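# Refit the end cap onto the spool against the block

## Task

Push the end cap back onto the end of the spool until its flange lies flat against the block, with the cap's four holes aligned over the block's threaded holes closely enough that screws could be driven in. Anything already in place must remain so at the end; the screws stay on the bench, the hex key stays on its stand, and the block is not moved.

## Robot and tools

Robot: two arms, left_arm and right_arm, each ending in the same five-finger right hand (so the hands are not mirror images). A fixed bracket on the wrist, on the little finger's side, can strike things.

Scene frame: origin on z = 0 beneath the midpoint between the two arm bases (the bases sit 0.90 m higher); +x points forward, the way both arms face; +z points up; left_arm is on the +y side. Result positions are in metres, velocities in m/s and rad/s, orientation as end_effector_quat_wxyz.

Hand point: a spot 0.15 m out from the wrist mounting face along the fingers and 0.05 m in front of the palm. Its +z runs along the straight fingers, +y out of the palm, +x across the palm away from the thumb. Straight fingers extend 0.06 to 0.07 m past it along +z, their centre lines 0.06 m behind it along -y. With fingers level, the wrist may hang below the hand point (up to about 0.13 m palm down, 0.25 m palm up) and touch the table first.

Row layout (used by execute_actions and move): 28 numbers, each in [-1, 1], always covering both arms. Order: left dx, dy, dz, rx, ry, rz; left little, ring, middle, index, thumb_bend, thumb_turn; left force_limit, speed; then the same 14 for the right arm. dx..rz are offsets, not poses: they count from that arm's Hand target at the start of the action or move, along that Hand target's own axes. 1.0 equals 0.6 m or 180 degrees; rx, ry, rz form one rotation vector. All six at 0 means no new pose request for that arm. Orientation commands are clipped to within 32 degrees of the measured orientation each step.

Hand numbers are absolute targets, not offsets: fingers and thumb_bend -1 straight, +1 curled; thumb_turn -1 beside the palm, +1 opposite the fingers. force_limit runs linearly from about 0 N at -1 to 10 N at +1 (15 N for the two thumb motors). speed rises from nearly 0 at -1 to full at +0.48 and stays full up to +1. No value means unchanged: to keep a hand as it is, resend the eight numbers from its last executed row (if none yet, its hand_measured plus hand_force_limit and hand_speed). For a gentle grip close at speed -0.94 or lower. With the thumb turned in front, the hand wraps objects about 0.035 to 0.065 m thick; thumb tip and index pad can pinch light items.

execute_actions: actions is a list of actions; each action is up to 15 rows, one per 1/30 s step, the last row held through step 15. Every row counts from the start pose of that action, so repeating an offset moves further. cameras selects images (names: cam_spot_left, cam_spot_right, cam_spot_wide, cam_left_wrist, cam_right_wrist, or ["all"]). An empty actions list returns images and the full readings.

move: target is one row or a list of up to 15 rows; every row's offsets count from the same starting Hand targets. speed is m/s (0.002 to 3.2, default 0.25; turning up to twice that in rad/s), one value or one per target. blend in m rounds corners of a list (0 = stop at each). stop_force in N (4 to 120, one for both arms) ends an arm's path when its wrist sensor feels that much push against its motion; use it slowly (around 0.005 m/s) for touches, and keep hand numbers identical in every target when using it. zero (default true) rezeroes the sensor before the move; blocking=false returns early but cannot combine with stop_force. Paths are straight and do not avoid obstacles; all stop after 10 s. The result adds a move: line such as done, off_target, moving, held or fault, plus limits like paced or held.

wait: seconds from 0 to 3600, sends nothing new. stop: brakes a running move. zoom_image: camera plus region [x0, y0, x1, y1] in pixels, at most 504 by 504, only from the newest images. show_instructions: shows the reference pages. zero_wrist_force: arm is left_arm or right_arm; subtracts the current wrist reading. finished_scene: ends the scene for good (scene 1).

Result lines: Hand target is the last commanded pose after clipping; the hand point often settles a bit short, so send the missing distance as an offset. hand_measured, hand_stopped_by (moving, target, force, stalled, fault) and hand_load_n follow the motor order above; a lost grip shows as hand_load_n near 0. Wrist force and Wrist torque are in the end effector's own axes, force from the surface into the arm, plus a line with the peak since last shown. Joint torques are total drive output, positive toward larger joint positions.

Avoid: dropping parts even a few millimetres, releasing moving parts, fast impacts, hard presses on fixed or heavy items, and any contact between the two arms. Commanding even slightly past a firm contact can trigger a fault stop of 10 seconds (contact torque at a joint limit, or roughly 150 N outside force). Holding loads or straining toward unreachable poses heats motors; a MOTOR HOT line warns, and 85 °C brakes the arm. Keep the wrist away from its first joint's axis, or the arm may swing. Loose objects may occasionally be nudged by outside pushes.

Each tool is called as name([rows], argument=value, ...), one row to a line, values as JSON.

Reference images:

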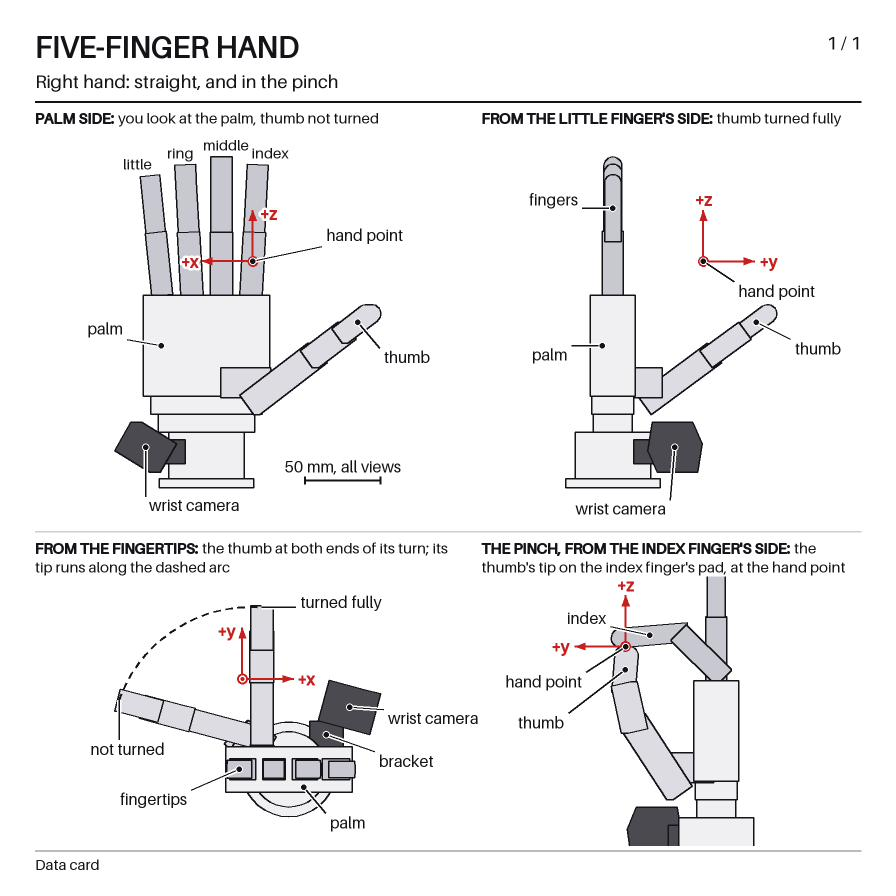

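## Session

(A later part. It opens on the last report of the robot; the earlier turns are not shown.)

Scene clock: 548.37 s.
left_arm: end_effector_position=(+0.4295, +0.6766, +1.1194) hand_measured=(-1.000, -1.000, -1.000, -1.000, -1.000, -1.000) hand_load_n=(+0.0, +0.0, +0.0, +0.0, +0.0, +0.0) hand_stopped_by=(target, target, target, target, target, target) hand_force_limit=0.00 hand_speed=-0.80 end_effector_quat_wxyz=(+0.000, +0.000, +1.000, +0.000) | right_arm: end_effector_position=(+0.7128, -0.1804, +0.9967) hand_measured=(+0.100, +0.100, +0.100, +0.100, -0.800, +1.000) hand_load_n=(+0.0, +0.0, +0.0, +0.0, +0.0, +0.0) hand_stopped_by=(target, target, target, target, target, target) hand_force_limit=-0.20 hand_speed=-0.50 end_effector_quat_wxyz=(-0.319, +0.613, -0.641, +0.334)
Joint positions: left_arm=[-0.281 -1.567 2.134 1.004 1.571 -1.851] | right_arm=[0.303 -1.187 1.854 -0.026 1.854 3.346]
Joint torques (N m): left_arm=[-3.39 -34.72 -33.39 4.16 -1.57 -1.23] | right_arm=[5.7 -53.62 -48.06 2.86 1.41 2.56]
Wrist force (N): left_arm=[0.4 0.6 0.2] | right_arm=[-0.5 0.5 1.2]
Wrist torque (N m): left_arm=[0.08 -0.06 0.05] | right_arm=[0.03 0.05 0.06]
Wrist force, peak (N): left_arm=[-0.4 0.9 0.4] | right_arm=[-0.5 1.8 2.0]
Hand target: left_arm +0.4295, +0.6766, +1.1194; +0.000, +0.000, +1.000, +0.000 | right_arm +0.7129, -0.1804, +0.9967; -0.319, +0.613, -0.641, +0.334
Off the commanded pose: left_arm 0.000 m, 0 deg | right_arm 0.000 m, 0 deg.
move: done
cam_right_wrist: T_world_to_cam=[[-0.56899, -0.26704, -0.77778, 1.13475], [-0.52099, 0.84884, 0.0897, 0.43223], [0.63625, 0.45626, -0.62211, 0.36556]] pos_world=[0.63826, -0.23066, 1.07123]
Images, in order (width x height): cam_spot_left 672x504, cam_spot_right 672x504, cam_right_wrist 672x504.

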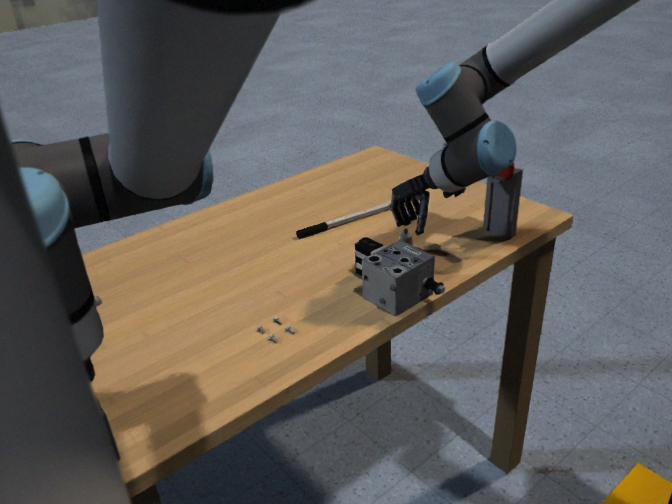

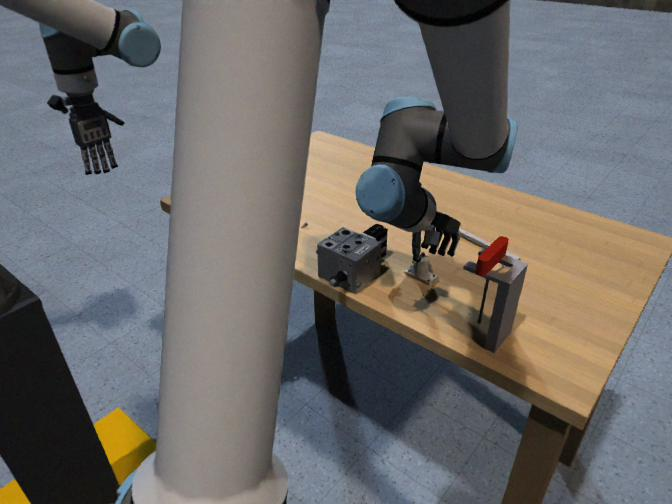

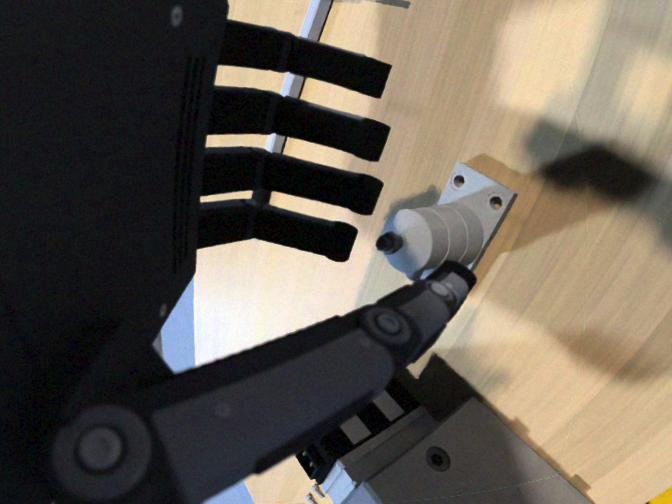

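move([
  [0,0,0,0,0,0,-1,-1,-1,-1,-1,-1,0,-0.8,-0.0098,-0.0029,0.0041,0,0,0,0.1,0.1,0.1,0.1,-0.8,1,-0.2,-0.5],
  [0,0,0,0,0,0,-1,-1,-1,-1,-1,-1,0,-0.8,-0.0098,0.0381,0.0328,0,0,0,0.1,0.1,0.1,0.1,-0.8,1,-0.2,-0.5],
], speed=0.03, stop_force=5, cameras=["cam_right_wrist", "cam_spot_left", "cam_spot_right"])

zoom_image(camera="cam_right_wrist", region=[320, 140, 520, 340])

zoom_image(camera="cam_spot_right", region=[370, 200, 470, 300])

Scene clock: 560.93 s.
left_arm: end_effector_position=(+0.4295, +0.6766, +1.1194) hand_measured=(-1.000, -1.000, -1.000, -1.000, -1.000, -1.000) hand_load_n=(+0.0, +0.0, +0.0, +0.0, +0.0, +0.0) hand_stopped_by=(target, target, target, target, target, target) hand_force_limit=0.00 hand_speed=-0.80 end_effector_quat_wxyz=(+0.000, +0.000, +1.000, +0.000) | right_arm: end_effector_position=(+0.7162, -0.1746, +0.9667) hand_measured=(+0.100, +0.100, +0.100, +0.100, -0.800, +1.000) hand_load_n=(+0.0, +0.0, +0.5, +0.0, +0.0, +0.5) hand_stopped_by=(target, target, target, target, target, target) hand_force_limit=-0.20 hand_speed=-0.50 end_effector_quat_wxyz=(-0.319, +0.613, -0.641, +0.334)
Joint positions: left_arm=[-0.281 -1.567 2.134 1.004 1.571 -1.851] | right_arm=[0.31 -1.146 1.859 -0.071 1.86 3.351]
Joint torques (N m): left_arm=[-3.8 -34.72 -32.86 4.55 -1.47 -1.12] | right_arm=[-14.33 -71.62 -47.3 3.79 -2.37 -2.21]
Wrist force (N): left_arm=[-0.1 0.3 0.2] | right_arm=[-0.5 0.7 1.4]
Wrist torque (N m): left_arm=[0.02 0.02 0.01] | right_arm=[0.09 0.08 0.06]
Wrist force, peak (N): left_arm=[0.1 0.8 0.6] | right_arm=[-0.7 0.8 1.6]
Hand target: left_arm +0.4295, +0.6766, +1.1194; +0.000, +0.000, +1.000, +0.000 | right_arm +0.7162, -0.1746, +0.9667; -0.319, +0.613, -0.641, +0.334
Off the commanded pose: left_arm 0.000 m, 0 deg | right_arm 0.000 m, 0 deg.
move: done
cam_right_wrist: T_world_to_cam=[[-0.56886, -0.26701, -0.77788, 1.11488], [-0.52105, 0.8488, 0.08969, 0.43177], [0.63632, 0.45633, -0.62198, 0.34199]] pos_world=[0.64156, -0.22486, 1.04123]
Images, in order (width x height): cam_spot_left 672x504, cam_spot_right 672x504, cam_right_wrist 672x504.

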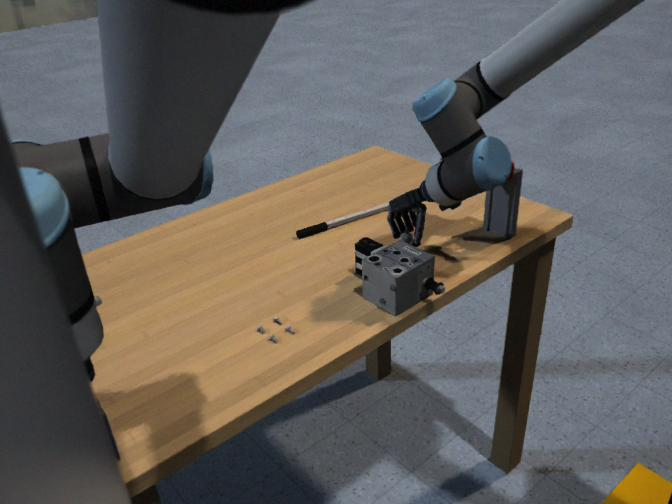

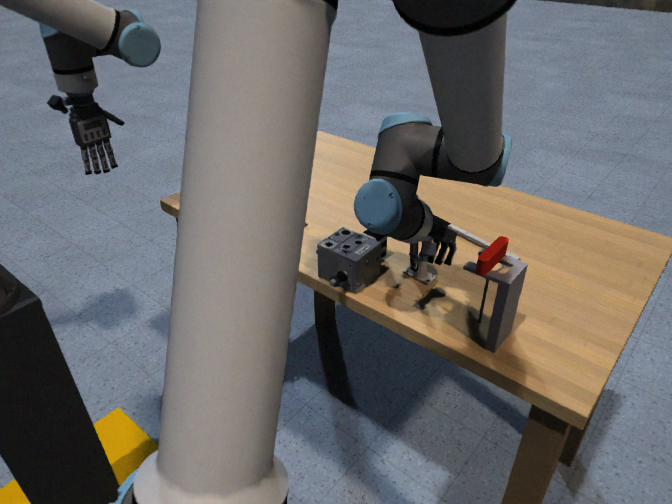

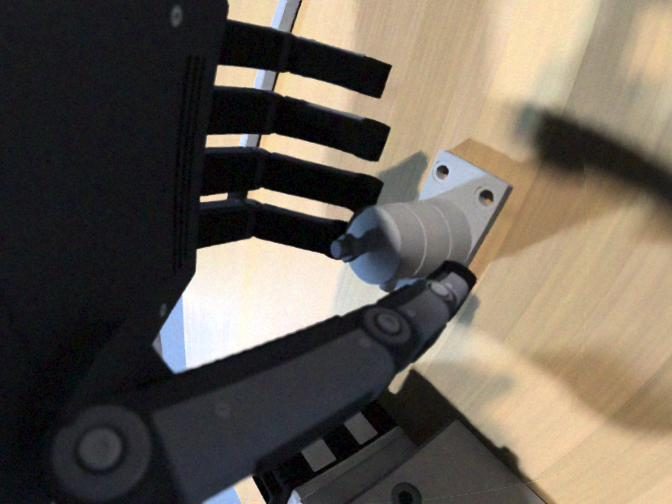

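Scaled by 2.520 from the camera's image (finer frame: 960x720).

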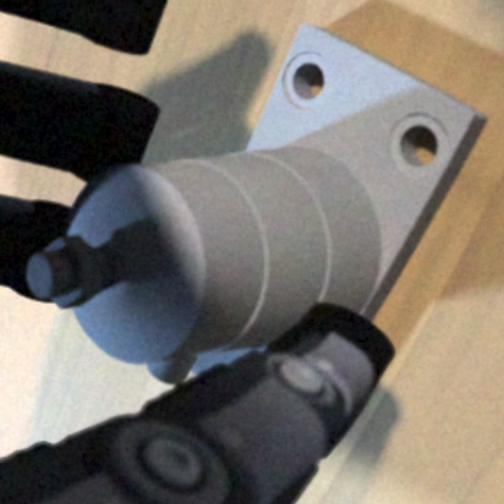

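Scaled by 5.040 from the camera's image (finer frame: 960x720).

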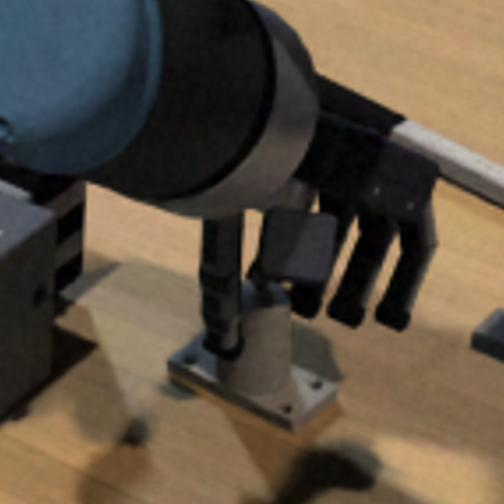

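move(target=[0,0,0,0,0,0,-1,-1,-1,-1,-1,-1,0,-0.8,-0.001,0.0273,0.0191,0,0,0,0.1,0.1,0.1,0.1,-0.8,1,-0.2,-0.5], speed=0.02, stop_force=5, cameras=["cam_right_wrist", "cam_spot_left", "cam_spot_right"])

zoom_image(camera="cam_right_wrist", region=[300, 140, 500, 340])

zoom_image(camera="cam_spot_right", region=[370, 200, 470, 300])

Scene clock: 568.23 s.
left_arm: end_effector_position=(+0.4295, +0.6766, +1.1194) hand_measured=(-1.000, -1.000, -1.000, -1.000, -1.000, -1.000) hand_load_n=(+0.0, +0.0, +0.0, +0.0, +0.0, +0.0) hand_stopped_by=(target, target, target, target, target, target) hand_force_limit=0.00 hand_speed=-0.80 end_effector_quat_wxyz=(+0.000, +0.000, +1.000, +0.000) | right_arm: end_effector_position=(+0.7162, -0.1740, +0.9467) hand_measured=(+0.100, +0.100, +0.100, +0.100, -0.800, +1.000) hand_load_n=(+0.0, +0.0, +0.5, +0.0, +0.0, +0.0) hand_stopped_by=(target, target, target, target, target, target) hand_force_limit=-0.20 hand_speed=-0.50 end_effector_quat_wxyz=(-0.319, +0.613, -0.641, +0.334)
Joint positions: left_arm=[-0.281 -1.567 2.134 1.004 1.571 -1.851] | right_arm=[0.311 -1.123 1.868 -0.103 1.86 3.351]
Joint torques (N m): left_arm=[-1.88 -34.67 -32.35 4.65 -1.32 -1.4] | right_arm=[6.87 -68.85 -43.67 3.81 0.8 2.57]
Wrist force (N): left_arm=[0.2 0.6 0.0] | right_arm=[-0.6 1.1 1.2]
Wrist torque (N m): left_arm=[0.08 -0.03 0.04] | right_arm=[0.15 0.08 0.03]
Wrist force, peak (N): left_arm=[0.0 0.9 0.4] | right_arm=[-0.8 1.4 1.5]
Hand target: left_arm +0.4295, +0.6766, +1.1194; +0.000, +0.000, +1.000, +0.000 | right_arm +0.7162, -0.1740, +0.9467; -0.319, +0.613, -0.641, +0.334
Off the commanded pose: left_arm 0.000 m, 0 deg | right_arm 0.000 m, 0 deg.
move: done
cam_right_wrist: T_world_to_cam=[[-0.56889, -0.26696, -0.77788, 1.09951], [-0.52102, 0.84882, 0.08973, 0.43299], [0.63632, 0.45633, -0.62198, 0.32928]] pos_world=[0.64156, -0.22426, 1.02124]
Images, in order (width x height): cam_spot_left 672x504, cam_spot_right 672x504, cam_right_wrist 672x504.

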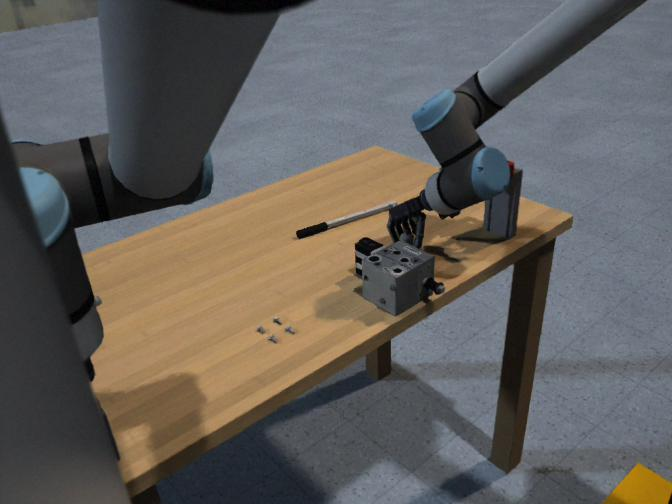

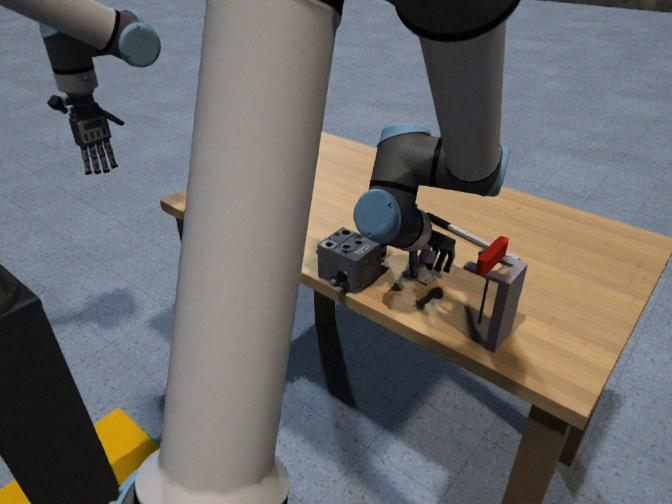

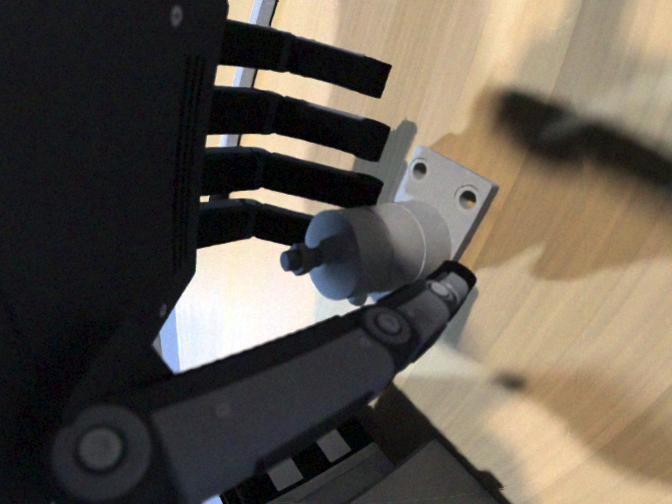

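Scaled by 2.520 from the camera's image (finer frame: 960x720).

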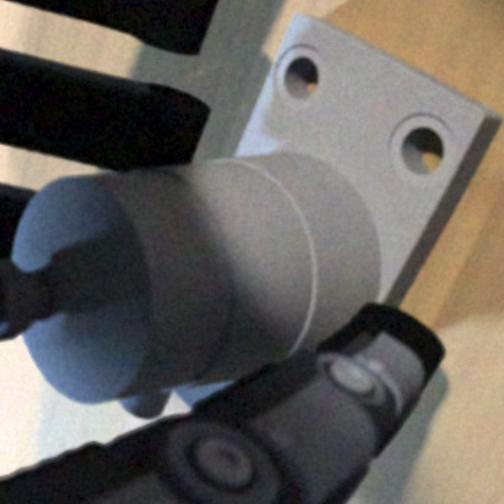

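Scaled by 5.040 from the camera's image (finer frame: 960x720).

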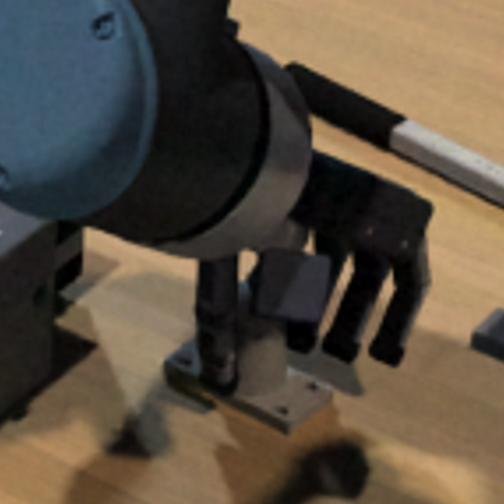

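move(target=[0,0,0,0,0,0,-1,-1,-1,-1,-1,-1,0,-0.8,0,0,0,0,0,0,0.1,0.1,0.1,0.1,-0.1,1,-0.6,-0.93], cameras=["cam_right_wrist"])

zoom_image(camera="cam_right_wrist", region=[300, 140, 500, 340])

Scene clock: 572.33 s.
left_arm: end_effector_position=(+0.4295, +0.6766, +1.1194) hand_measured=(-1.000, -1.000, -1.000, -1.000, -1.000, -1.000) hand_load_n=(+0.0, +0.0, +0.0, +0.0, +0.0, +0.0) hand_stopped_by=(target, target, target, target, target, target) hand_force_limit=0.00 hand_speed=-0.80 end_effector_quat_wxyz=(+0.000, +0.000, +1.000, +0.000) | right_arm: end_effector_position=(+0.7162, -0.1740, +0.9467) hand_measured=(+0.100, +0.100, +0.100, +0.100, -0.674, +1.000) hand_load_n=(+0.0, +0.0, +2.0, +0.0, +3.0, +0.5) hand_stopped_by=(target, target, target, target, force, target) hand_force_limit=-0.60 hand_speed=-0.93 end_effector_quat_wxyz=(-0.319, +0.613, -0.641, +0.334)
Joint positions: left_arm=[-0.281 -1.567 2.134 1.004 1.571 -1.851] | right_arm=[0.311 -1.123 1.868 -0.103 1.86 3.351]
Joint torques (N m): left_arm=[-3.81 -35.24 -31.38 4.31 -1.52 -1.16] | right_arm=[-6.05 -71.03 -43.05 3.54 -1.78 -0.53]
Wrist force (N): left_arm=[0.0 0.5 0.7] | right_arm=[-0.6 0.9 0.6]
Wrist torque (N m): left_arm=[0.02 -0.01 0.02] | right_arm=[0.12 0.08 0.03]
Wrist force, peak (N): left_arm=[-0.4 0.7 0.5] | right_arm=[-0.6 1.1 1.7]
Hand target: left_arm +0.4295, +0.6766, +1.1194; +0.000, +0.000, +1.000, +0.000 | right_arm +0.7162, -0.1740, +0.9467; -0.319, +0.613, -0.641, +0.334
Off the commanded pose: left_arm 0.000 m, 0 deg | right_arm 0.000 m, 0 deg.
move: done
cam_right_wrist: T_world_to_cam=[[-0.56889, -0.26696, -0.77788, 1.09951], [-0.52102, 0.84882, 0.08973, 0.43299], [0.63632, 0.45633, -0.62198, 0.32928]] pos_world=[0.64156, -0.22426, 1.02124]

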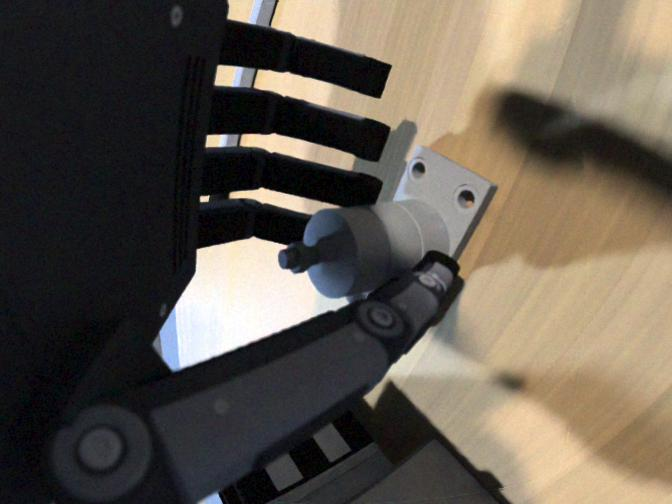

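Scaled by 2.520 from the camera's image (finer frame: 960x720).

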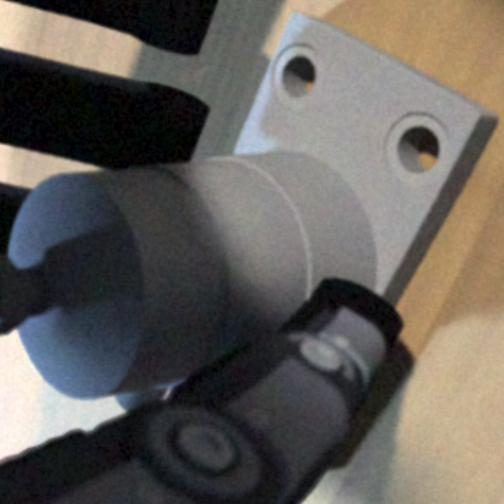

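move(target=[0,0,0,0,0,0,-1,-1,-1,-1,-1,-1,0,-0.8,0,0,0,0,0,0,0.1,0.1,0.1,0.4,-0.1,1,-0.5,-0.95], cameras=["cam_right_wrist"])

zoom_image(camera="cam_right_wrist", region=[300, 140, 500, 340])

Scene clock: 578.30 s.
left_arm: end_effector_position=(+0.4295, +0.6766, +1.1194) hand_measured=(-1.000, -1.000, -1.000, -1.000, -1.000, -1.000) hand_load_n=(+0.0, +0.0, +0.0, +0.0, +0.0, +0.0) hand_stopped_by=(target, target, target, target, target, target) hand_force_limit=0.00 hand_speed=-0.80 end_effector_quat_wxyz=(+0.000, +0.000, +1.000, +0.000) | right_arm: end_effector_position=(+0.7162, -0.1740, +0.9467) hand_measured=(+0.100, +0.100, +0.100, +0.156, -0.674, +1.000) hand_load_n=(+0.0, +0.0, +0.5, +3.0, +4.5, +0.0) hand_stopped_by=(target, target, target, force, force, target) hand_force_limit=-0.50 hand_speed=-0.95 end_effector_quat_wxyz=(-0.319, +0.613, -0.641, +0.334)
Joint positions: left_arm=[-0.281 -1.567 2.134 1.004 1.571 -1.851] | right_arm=[0.311 -1.123 1.868 -0.103 1.86 3.351]
Joint torques (N m): left_arm=[-2.62 -34.68 -31.23 4.4 -1.54 -1.58] | right_arm=[-3.93 -66.54 -43.53 1.58 -1.4 -1.07]
Wrist force (N): left_arm=[0.3 0.5 0.3] | right_arm=[-0.9 1.4 1.6]
Wrist torque (N m): left_arm=[0.05 -0.05 0.04] | right_arm=[0.08 0.10 0.01]
Wrist force, peak (N): left_arm=[-0.6 0.6 0.3] | right_arm=[-0.8 1.7 1.7]
Hand target: left_arm +0.4295, +0.6766, +1.1194; +0.000, +0.000, +1.000, +0.000 | right_arm +0.7162, -0.1740, +0.9467; -0.319, +0.613, -0.641, +0.334
Off the commanded pose: left_arm 0.000 m, 0 deg | right_arm 0.000 m, 0 deg.
move: done
cam_right_wrist: T_world_to_cam=[[-0.56886, -0.26701, -0.77788, 1.09948], [-0.52105, 0.8488, 0.08969, 0.43305], [0.63632, 0.45633, -0.62198, 0.32928]] pos_world=[0.64156, -0.22426, 1.02123]

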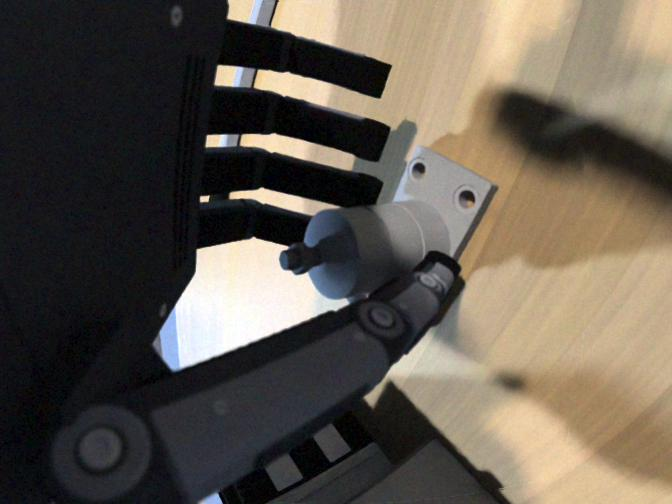

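Scaled by 2.520 from the camera's image (finer frame: 960x720).

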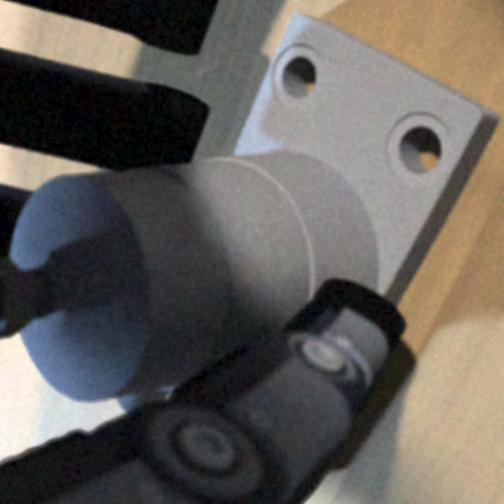

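move(target=[0,0,0,0,0,0,-1,-1,-1,-1,-1,-1,0,-0.8,0,0,0,0,0,0,0.1,0.1,0.3,0.4,-0.1,1,-0.4,-0.95])

move(target=[0,0,0,0,0,0,-1,-1,-1,-1,-1,-1,0,-0.8,0,0,0,0,0,0,0.1,0.1,0.31,0.41,-0.09,1,-0.2,-0.95], cameras=["cam_right_wrist"])

zoom_image(camera="cam_right_wrist", region=[300, 140, 500, 340])

Scene clock: 580.60 s.
left_arm: end_effector_position=(+0.4295, +0.6766, +1.1194) hand_measured=(-1.000, -1.000, -1.000, -1.000, -1.000, -1.000) hand_load_n=(+0.0, +0.0, +0.0, +0.0, +0.0, +0.0) hand_stopped_by=(target, target, target, target, target, target) hand_force_limit=0.00 hand_speed=-0.80 end_effector_quat_wxyz=(+0.000, +0.000, +1.000, +0.000) | right_arm: end_effector_position=(+0.7162, -0.1740, +0.9467) hand_measured=(+0.100, +0.100, +0.112, +0.156, -0.674, +1.000) hand_load_n=(+0.0, +0.0, +3.0, +2.0, +5.5, +0.5) hand_stopped_by=(target, target, force, force, force, target) hand_force_limit=-0.40 hand_speed=-0.95 end_effector_quat_wxyz=(-0.319, +0.613, -0.641, +0.334)
Joint positions: left_arm=[-0.281 -1.567 2.134 1.004 1.571 -1.851] | right_arm=[0.311 -1.123 1.868 -0.103 1.86 3.351]
Joint torques (N m): left_arm=[-2.3 -35.69 -31.49 4.41 -1.53 -1.34] | right_arm=[-5.21 -62.62 -42.69 0.52 -1.18 -1.5]
Wrist force (N): left_arm=[0.4 0.6 0.0] | right_arm=[-0.5 1.7 1.3]
Wrist torque (N m): left_arm=[0.08 -0.04 0.04] | right_arm=[0.15 0.05 0.04]
Wrist force, peak (N): left_arm=[0.2 0.9 0.2] | right_arm=[-0.7 1.8 1.6]
Hand target: left_arm +0.4295, +0.6766, +1.1194; +0.000, +0.000, +1.000, +0.000 | right_arm +0.7162, -0.1740, +0.9467; -0.319, +0.613, -0.641, +0.334
Off the commanded pose: left_arm 0.000 m, 0 deg | right_arm 0.000 m, 0 deg.
move: done

Scene clock: 581.10 s.
left_arm: end_effector_position=(+0.4295, +0.6766, +1.1194) hand_measured=(-1.000, -1.000, -1.000, -1.000, -1.000, -1.000) hand_load_n=(+0.0, +0.0, +0.0, +0.0, +0.0, +0.0) hand_stopped_by=(target, target, target, target, target, target) hand_force_limit=0.00 hand_speed=-0.80 end_effector_quat_wxyz=(+0.000, +0.000, +1.000, +0.000) | right_arm: end_effector_position=(+0.7162, -0.1740, +0.9467) hand_measured=(+0.100, +0.100, +0.120, +0.172, -0.676, +1.000) hand_load_n=(+0.0, +0.0, +3.0, +4.0, +7.5, +0.5) hand_stopped_by=(target, target, force, force, force, target) hand_force_limit=-0.20 hand_speed=-0.95 end_effector_quat_wxyz=(-0.319, +0.613, -0.641, +0.334)
Joint positions: left_arm=[-0.281 -1.567 2.134 1.004 1.571 -1.851] | right_arm=[0.311 -1.123 1.868 -0.103 1.86 3.351]
Joint torques (N m): left_arm=[-1.35 -35.82 -32.68 4.42 -1.66 -1.53] | right_arm=[-6.23 -60.55 -42.28 0.67 -1.46 -1.38]
Wrist force (N): left_arm=[-0.1 0.8 0.1] | right_arm=[-0.9 -0.9 1.1]
Wrist torque (N m): left_arm=[0.11 0.02 0.03] | right_arm=[0.08 0.09 0.01]
Wrist force, peak (N): left_arm=[-0.1 0.7 0.6] | right_arm=[-0.9 1.7 1.5]
Hand target: left_arm +0.4295, +0.6766, +1.1194; +0.000, +0.000, +1.000, +0.000 | right_arm +0.7162, -0.1740, +0.9467; -0.319, +0.613, -0.641, +0.334
Off the commanded pose: left_arm 0.000 m, 0 deg | right_arm 0.000 m, 0 deg.
move: done
cam_right_wrist: T_world_to_cam=[[-0.56886, -0.26701, -0.77788, 1.09948], [-0.52105, 0.8488, 0.08969, 0.43305], [0.63632, 0.45633, -0.62198, 0.32928]] pos_world=[0.64156, -0.22426, 1.02123]

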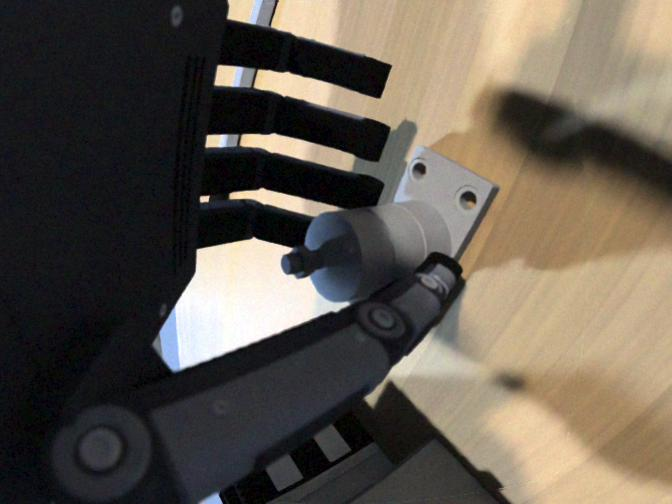

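Scaled by 2.520 from the camera's image (finer frame: 960x720).

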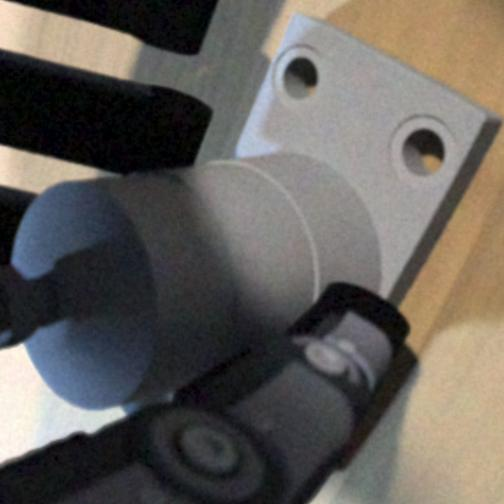

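move(target=[0,0,0,0,0,0,-1,-1,-1,-1,-1,-1,0,-0.8,0,-0.0137,-0.0096,0,0,0,0.1,0.1,0.31,0.41,-0.09,1,-0.2,-0.95], speed=0.01, cameras=["cam_right_wrist", "cam_spot_right"])

zoom_image(camera="cam_right_wrist", region=[300, 140, 500, 340])

zoom_image(camera="cam_spot_right", region=[370, 200, 470, 300])

Scene clock: 584.60 s.
left_arm: end_effector_position=(+0.4295, +0.6766, +1.1194) hand_measured=(-1.000, -1.000, -1.000, -1.000, -1.000, -1.000) hand_load_n=(+0.0, +0.0, +0.0, +0.0, +0.0, +0.0) hand_stopped_by=(target, target, target, target, target, target) hand_force_limit=0.00 hand_speed=-0.80 end_effector_quat_wxyz=(+0.000, +0.000, +1.000, +0.000) | right_arm: end_effector_position=(+0.7162, -0.1740, +0.9569) hand_measured=(+0.100, +0.100, +0.120, +0.172, -0.676, +1.000) hand_load_n=(+0.0, +0.0, +3.0, +3.5, +8.0, +0.5) hand_stopped_by=(target, target, force, force, force, target) hand_force_limit=-0.20 hand_speed=-0.95 end_effector_quat_wxyz=(-0.319, +0.613, -0.641, +0.334)
Joint positions: left_arm=[-0.281 -1.567 2.134 1.004 1.571 -1.851] | right_arm=[0.311 -1.135 1.863 -0.087 1.86 3.351]
Joint torques (N m): left_arm=[-2.62 -35.85 -32.01 4.39 -1.79 -1.55] | right_arm=[-1.86 -56.8 -42.92 0.97 -0.75 -1.19]
Wrist force (N): left_arm=[0.2 0.3 0.0] | right_arm=[-0.8 1.5 1.5]
Wrist torque (N m): left_arm=[0.02 -0.01 0.02] | right_arm=[0.12 0.10 0.04]
Wrist force, peak (N): left_arm=[0.2 1.0 0.1] | right_arm=[-0.9 1.6 1.9]
Hand target: left_arm +0.4295, +0.6766, +1.1194; +0.000, +0.000, +1.000, +0.000 | right_arm +0.7162, -0.1740, +0.9568; -0.319, +0.613, -0.641, +0.334
Off the commanded pose: left_arm 0.000 m, 0 deg | right_arm 0.000 m, 0 deg.
move: done
cam_right_wrist: T_world_to_cam=[[-0.56886, -0.26701, -0.77788, 1.10742], [-0.52105, 0.8488, 0.08969, 0.43214], [0.63632, 0.45633, -0.62198, 0.33563]] pos_world=[0.64156, -0.22426, 1.03143]
Images, in order (width x height): cam_spot_right 672x504, cam_right_wrist 672x504.

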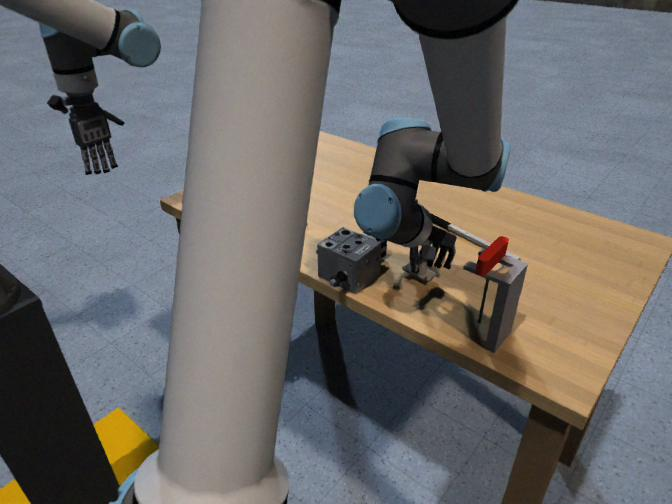

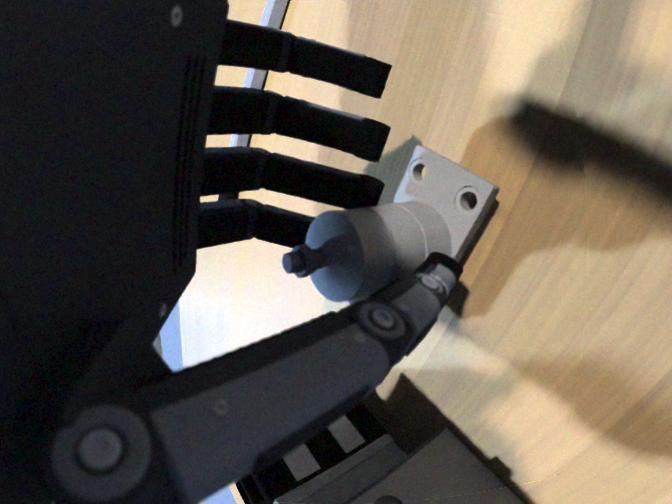

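Scaled by 2.520 from the camera's image (finer frame: 960x720).

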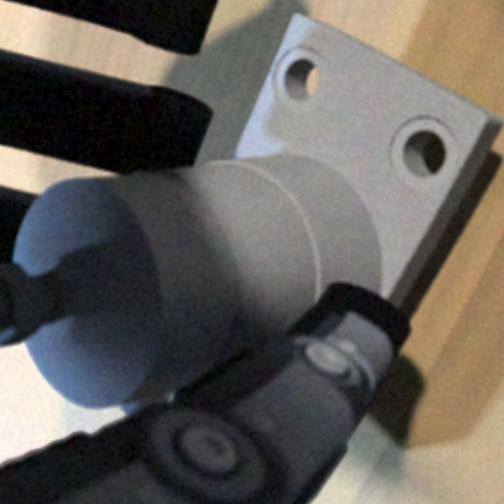

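Scaled by 5.040 from the camera's image (finer frame: 960x720).

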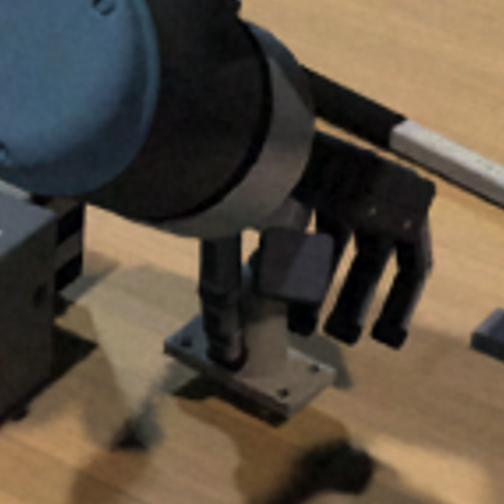

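move([
  [0,0,0,0,0,0,-1,-1,-1,-1,-1,-1,0,-0.8,0,-0.2594,-0.1816,0,0,0,0.1,0.1,0.31,0.41,-0.09,1,-0.2,-0.95],
  [0,0,0,0,0,0,-1,-1,-1,-1,-1,-1,0,-0.8,-0.0682,0.0257,-0.5885,0,0,0,0.1,0.1,0.31,0.41,-0.09,1,-0.2,-0.95],
], speed=0.08, blend=0.03, cameras=["cam_right_wrist"])

Scene clock: 613.33 s.
left_arm: end_effector_position=(+0.4295, +0.6766, +1.1194) hand_measured=(-1.000, -1.000, -1.000, -1.000, -1.000, -1.000) hand_load_n=(+0.0, +0.0, +0.0, +0.0, +0.0, +0.0) hand_stopped_by=(target, target, target, target, target, target) hand_force_limit=0.00 hand_speed=-0.80 end_effector_quat_wxyz=(+0.000, +0.000, +1.000, +0.000) | right_arm: end_effector_position=(+0.4201, -0.1198, +1.1467) hand_measured=(+0.100, +0.100, +0.120, +0.172, -0.676, +1.000) hand_load_n=(+0.0, +0.0, +3.0, +3.5, +7.5, +0.5) hand_stopped_by=(target, target, force, force, force, target) hand_force_limit=-0.20 hand_speed=-0.95 end_effector_quat_wxyz=(-0.319, +0.613, -0.641, +0.334)
Joint positions: left_arm=[-0.281 -1.567 2.134 1.004 1.571 -1.851] | right_arm=[0.669 -1.558 2.023 0.284 2.137 3.603]
Joint torques (N m): left_arm=[-2.65 -37.11 -31.95 4.32 -1.71 -1.54] | right_arm=[-13.18 -22.71 -52.02 -2.45 -2.23 -4.44]
Wrist force (N): left_arm=[0.1 0.6 0.3] | right_arm=[-0.5 1.2 1.4]
Wrist torque (N m): left_arm=[0.06 -0.01 0.03] | right_arm=[0.10 0.05 0.04]
Wrist force, peak (N): left_arm=[-0.2 1.0 0.5] | right_arm=[-0.6 2.6 2.1]
Hand target: left_arm +0.4295, +0.6766, +1.1194; +0.000, +0.000, +1.000, +0.000 | right_arm +0.4203, -0.1197, +1.1468; -0.319, +0.613, -0.641, +0.334
Off the commanded pose: left_arm 0.000 m, 0 deg | right_arm 0.000 m, 0 deg.
move: done
cam_right_wrist: T_world_to_cam=[[-0.56914, -0.26704, -0.77767, 1.10098], [-0.52092, 0.84888, 0.08974, 0.21478], [0.63618, 0.45618, -0.62223, 0.61763]] pos_world=[0.34557, -0.17006, 1.22123]

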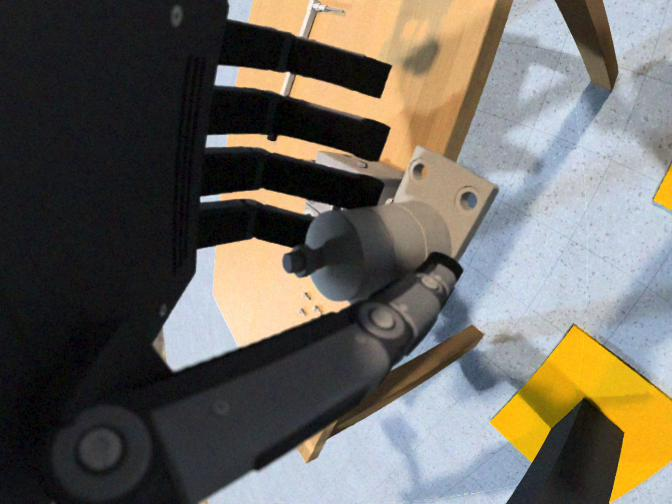

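move(target=[0,0,0,0,0,0,-1,-1,-1,-1,-1,-1,0,-0.8,0,0,0,0.3954,-0.1072,-0.5362,0.1,0.1,0.31,0.41,-0.09,1,-0.2,-0.95], speed=0.15, cameras=["all"])

Scene clock: 622.23 s.
left_arm: end_effector_position=(+0.4295, +0.6766, +1.1194) hand_measured=(-1.000, -1.000, -1.000, -1.000, -1.000, -1.000) hand_load_n=(+0.0, +0.0, +0.0, +0.0, +0.0, +0.0) hand_stopped_by=(target, target, target, target, target, target) hand_force_limit=0.00 hand_speed=-0.80 end_effector_quat_wxyz=(+0.000, +0.000, +1.000, +0.000) | right_arm: end_effector_position=(+0.4203, -0.1198, +1.1467) hand_measured=(+0.100, +0.100, +0.120, +0.172, -0.676, +1.000) hand_load_n=(+0.0, +0.0, +3.0, +3.5, +7.5, +1.0) hand_stopped_by=(target, target, force, force, force, target) hand_force_limit=-0.20 hand_speed=-0.95 end_effector_quat_wxyz=(-0.327, +0.628, +0.326, +0.627)
Joint positions: left_arm=[-0.281 -1.567 2.134 1.004 1.571 -1.851] | right_arm=[0.287 -1.82 2.54 -0.719 0.898 1.571]
Joint torques (N m): left_arm=[-0.66 -35.94 -31.62 4.38 -1.88 -1.64] | right_arm=[2.51 -2.26 -49.11 -5.45 -1.29 0.86]
Wrist force (N): left_arm=[0.3 0.4 0.3] | right_arm=[-2.3 0.8 1.6]
Wrist torque (N m): left_arm=[0.03 -0.04 0.04] | right_arm=[0.12 0.21 -0.08]
Wrist force, peak (N): left_arm=[-0.2 0.6 0.8] | right_arm=[-2.2 1.4 2.2]
Hand target: left_arm +0.4295, +0.6766, +1.1194; +0.000, +0.000, +1.000, +0.000 | right_arm +0.4203, -0.1197, +1.1468; -0.327, +0.627, +0.326, +0.627
Off the commanded pose: left_arm 0.000 m, 0 deg | right_arm 0.000 m, 0 deg.
move: done
cam_right_wrist: T_world_to_cam=[[0.77874, -0.55596, 0.29064, -0.725], [-0.09098, -0.55847, -0.82452, 0.91386], [0.62071, 0.61565, -0.48549, 0.48634]] pos_world=[0.34586, -0.19212, 1.20032]

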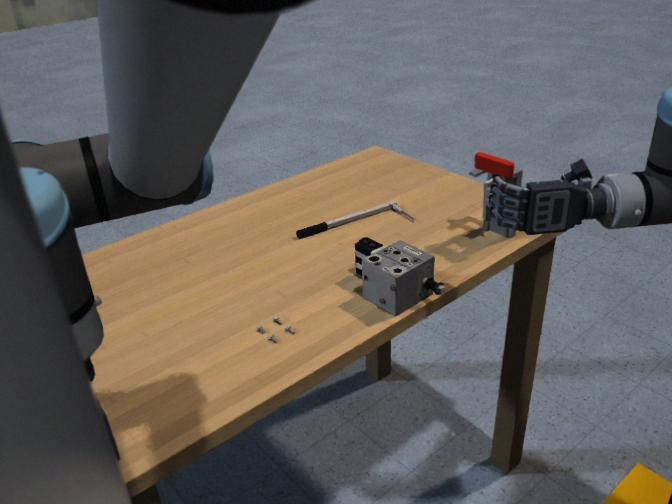

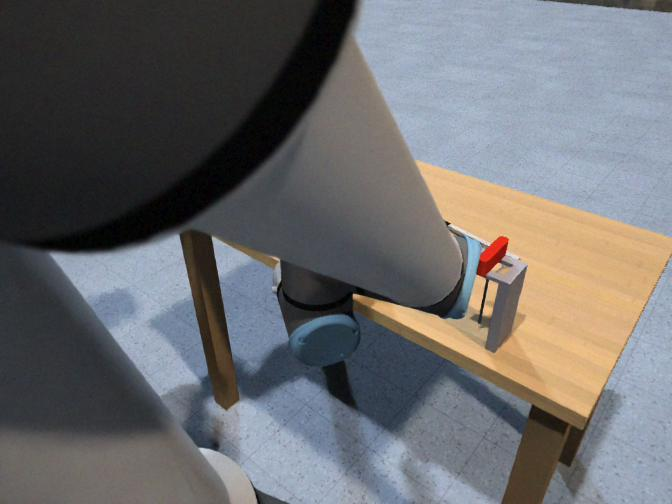

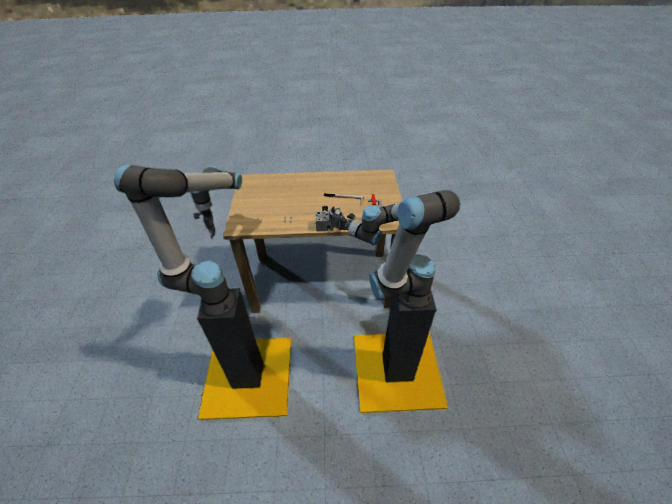

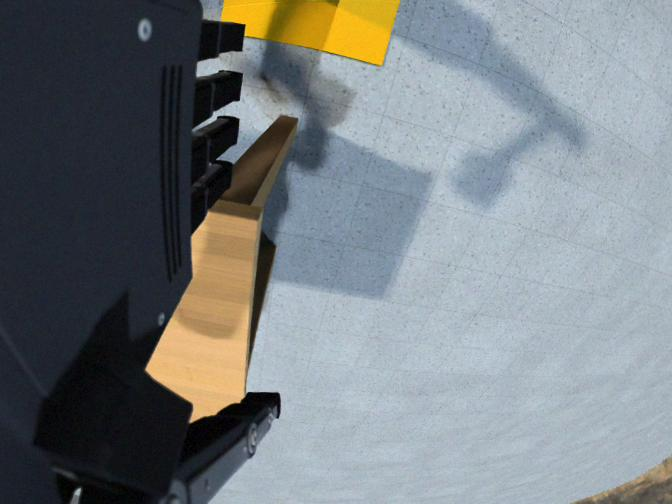

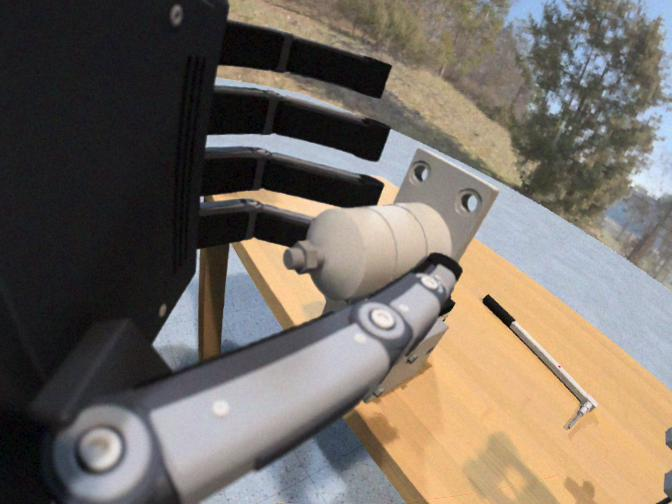

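move(target=[0.0158,-0.6277,-0.051,0.104,-0.2175,0.4732,-1,-1,-1,-1,-1,-1,0,-0.8,-0.323,-0.0481,0.0687,0,0,0,0.1,0.1,0.31,0.41,-0.09,1,-0.2,-0.95], speed=0.1, cameras=["all"])

Scene clock: 641.87 s.
left_arm: end_effector_position=(+0.4201, +0.2998, +1.1500) hand_measured=(-1.000, -1.000, -1.000, -1.000, -1.000, -1.000) hand_load_n=(+0.0, +0.0, +0.0, +0.0, -0.5, +0.0) hand_stopped_by=(target, target, target, target, target, target) hand_force_limit=0.00 hand_speed=-0.80 end_effector_quat_wxyz=(+0.303, +0.660, +0.672, -0.145) | right_arm: end_effector_position=(+0.4201, -0.0694, +0.9530) hand_measured=(+0.100, +0.100, +0.120, +0.172, -0.676, +1.000) hand_load_n=(+0.0, +0.0, +2.5, +3.0, +8.0, +0.5) hand_stopped_by=(target, target, force, force, force, target) hand_force_limit=-0.20 hand_speed=-0.95 end_effector_quat_wxyz=(-0.327, +0.627, +0.326, +0.627)
Joint positions: left_arm=[-0.819 -1.805 2.315 0.416 1.822 -0.921] | right_arm=[0.444 -1.244 2.591 -1.346 1.054 1.571]
Joint torques (N m): left_arm=[7.79 -34.4 -37.29 5.6 -2.49 -1.69] | right_arm=[-8.12 -43 -19.57 0.74 -1.62 2.94]
Wrist force (N): left_arm=[-0.3 -0.3 1.1] | right_arm=[-2.3 0.3 2.2]
Wrist torque (N m): left_arm=[-0.09 0.17 -0.05] | right_arm=[0.02 0.19 -0.16]
Wrist force, peak (N): left_arm=[0.6 -0.9 1.7] | right_arm=[-2.6 0.4 2.4]
Hand target: left_arm +0.4200, +0.2999, +1.1500; +0.303, +0.660, +0.672, -0.145 | right_arm +0.4201, -0.0694, +0.9530; -0.327, +0.627, +0.326, +0.627
Off the commanded pose: left_arm 0.000 m, 0 deg | right_arm 0.000 m, 0 deg.
move: done
cam_left_wrist: T_world_to_cam=[[0.95462, 0.28449, 0.0881, -0.5906], [-0.00018, -0.29528, 0.95541, -1.01972], [0.29782, -0.91207, -0.28184, 0.59127]] pos_world=[0.38753, 0.40619, 1.19292]
cam_right_wrist: T_world_to_cam=[[0.77875, -0.55577, 0.29098, -0.64087], [-0.09045, -0.55846, -0.82459, 0.78224], [0.62078, 0.61583, -0.48516, 0.36095]] pos_world=[0.34576, -0.14162, 1.00662]

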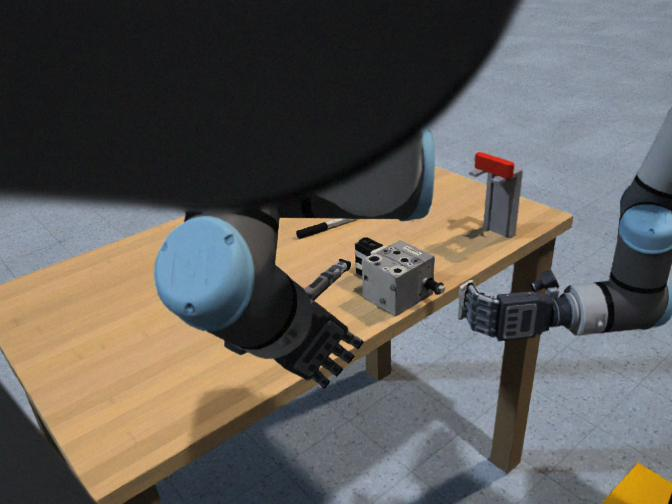

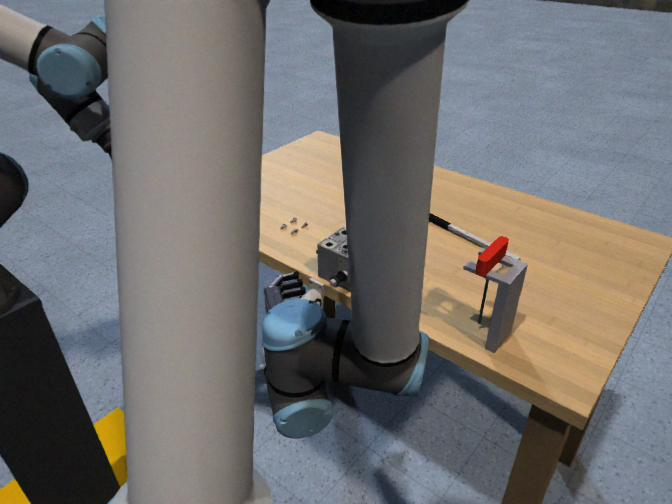

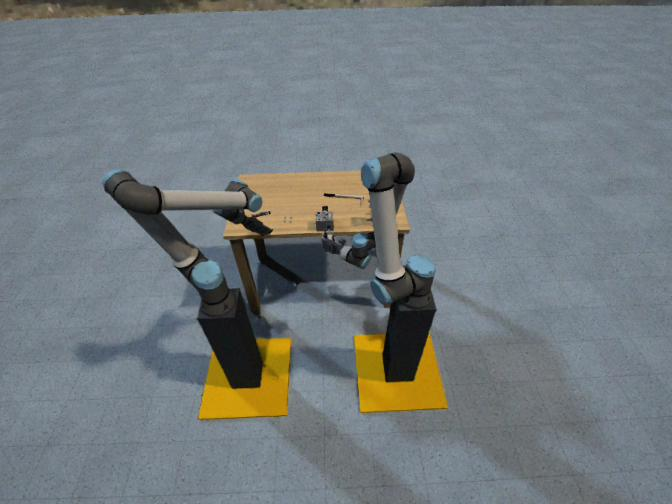

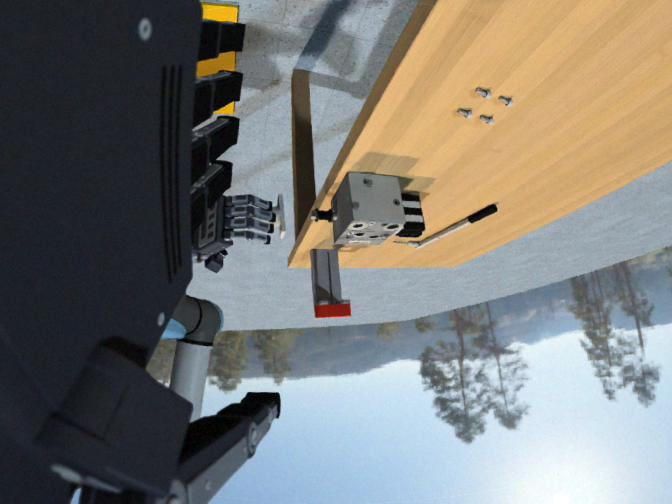

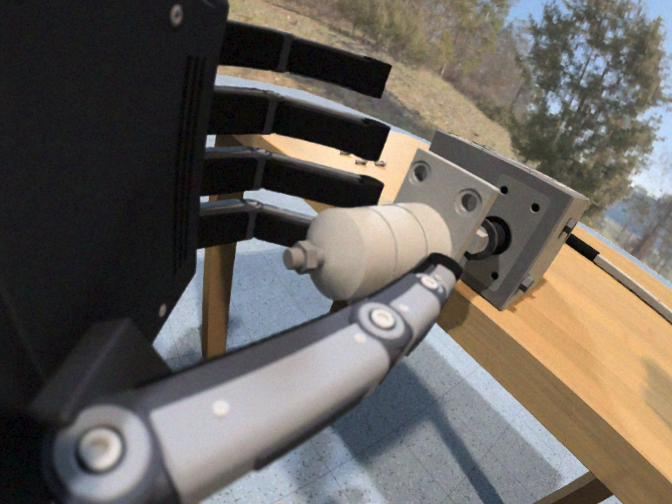

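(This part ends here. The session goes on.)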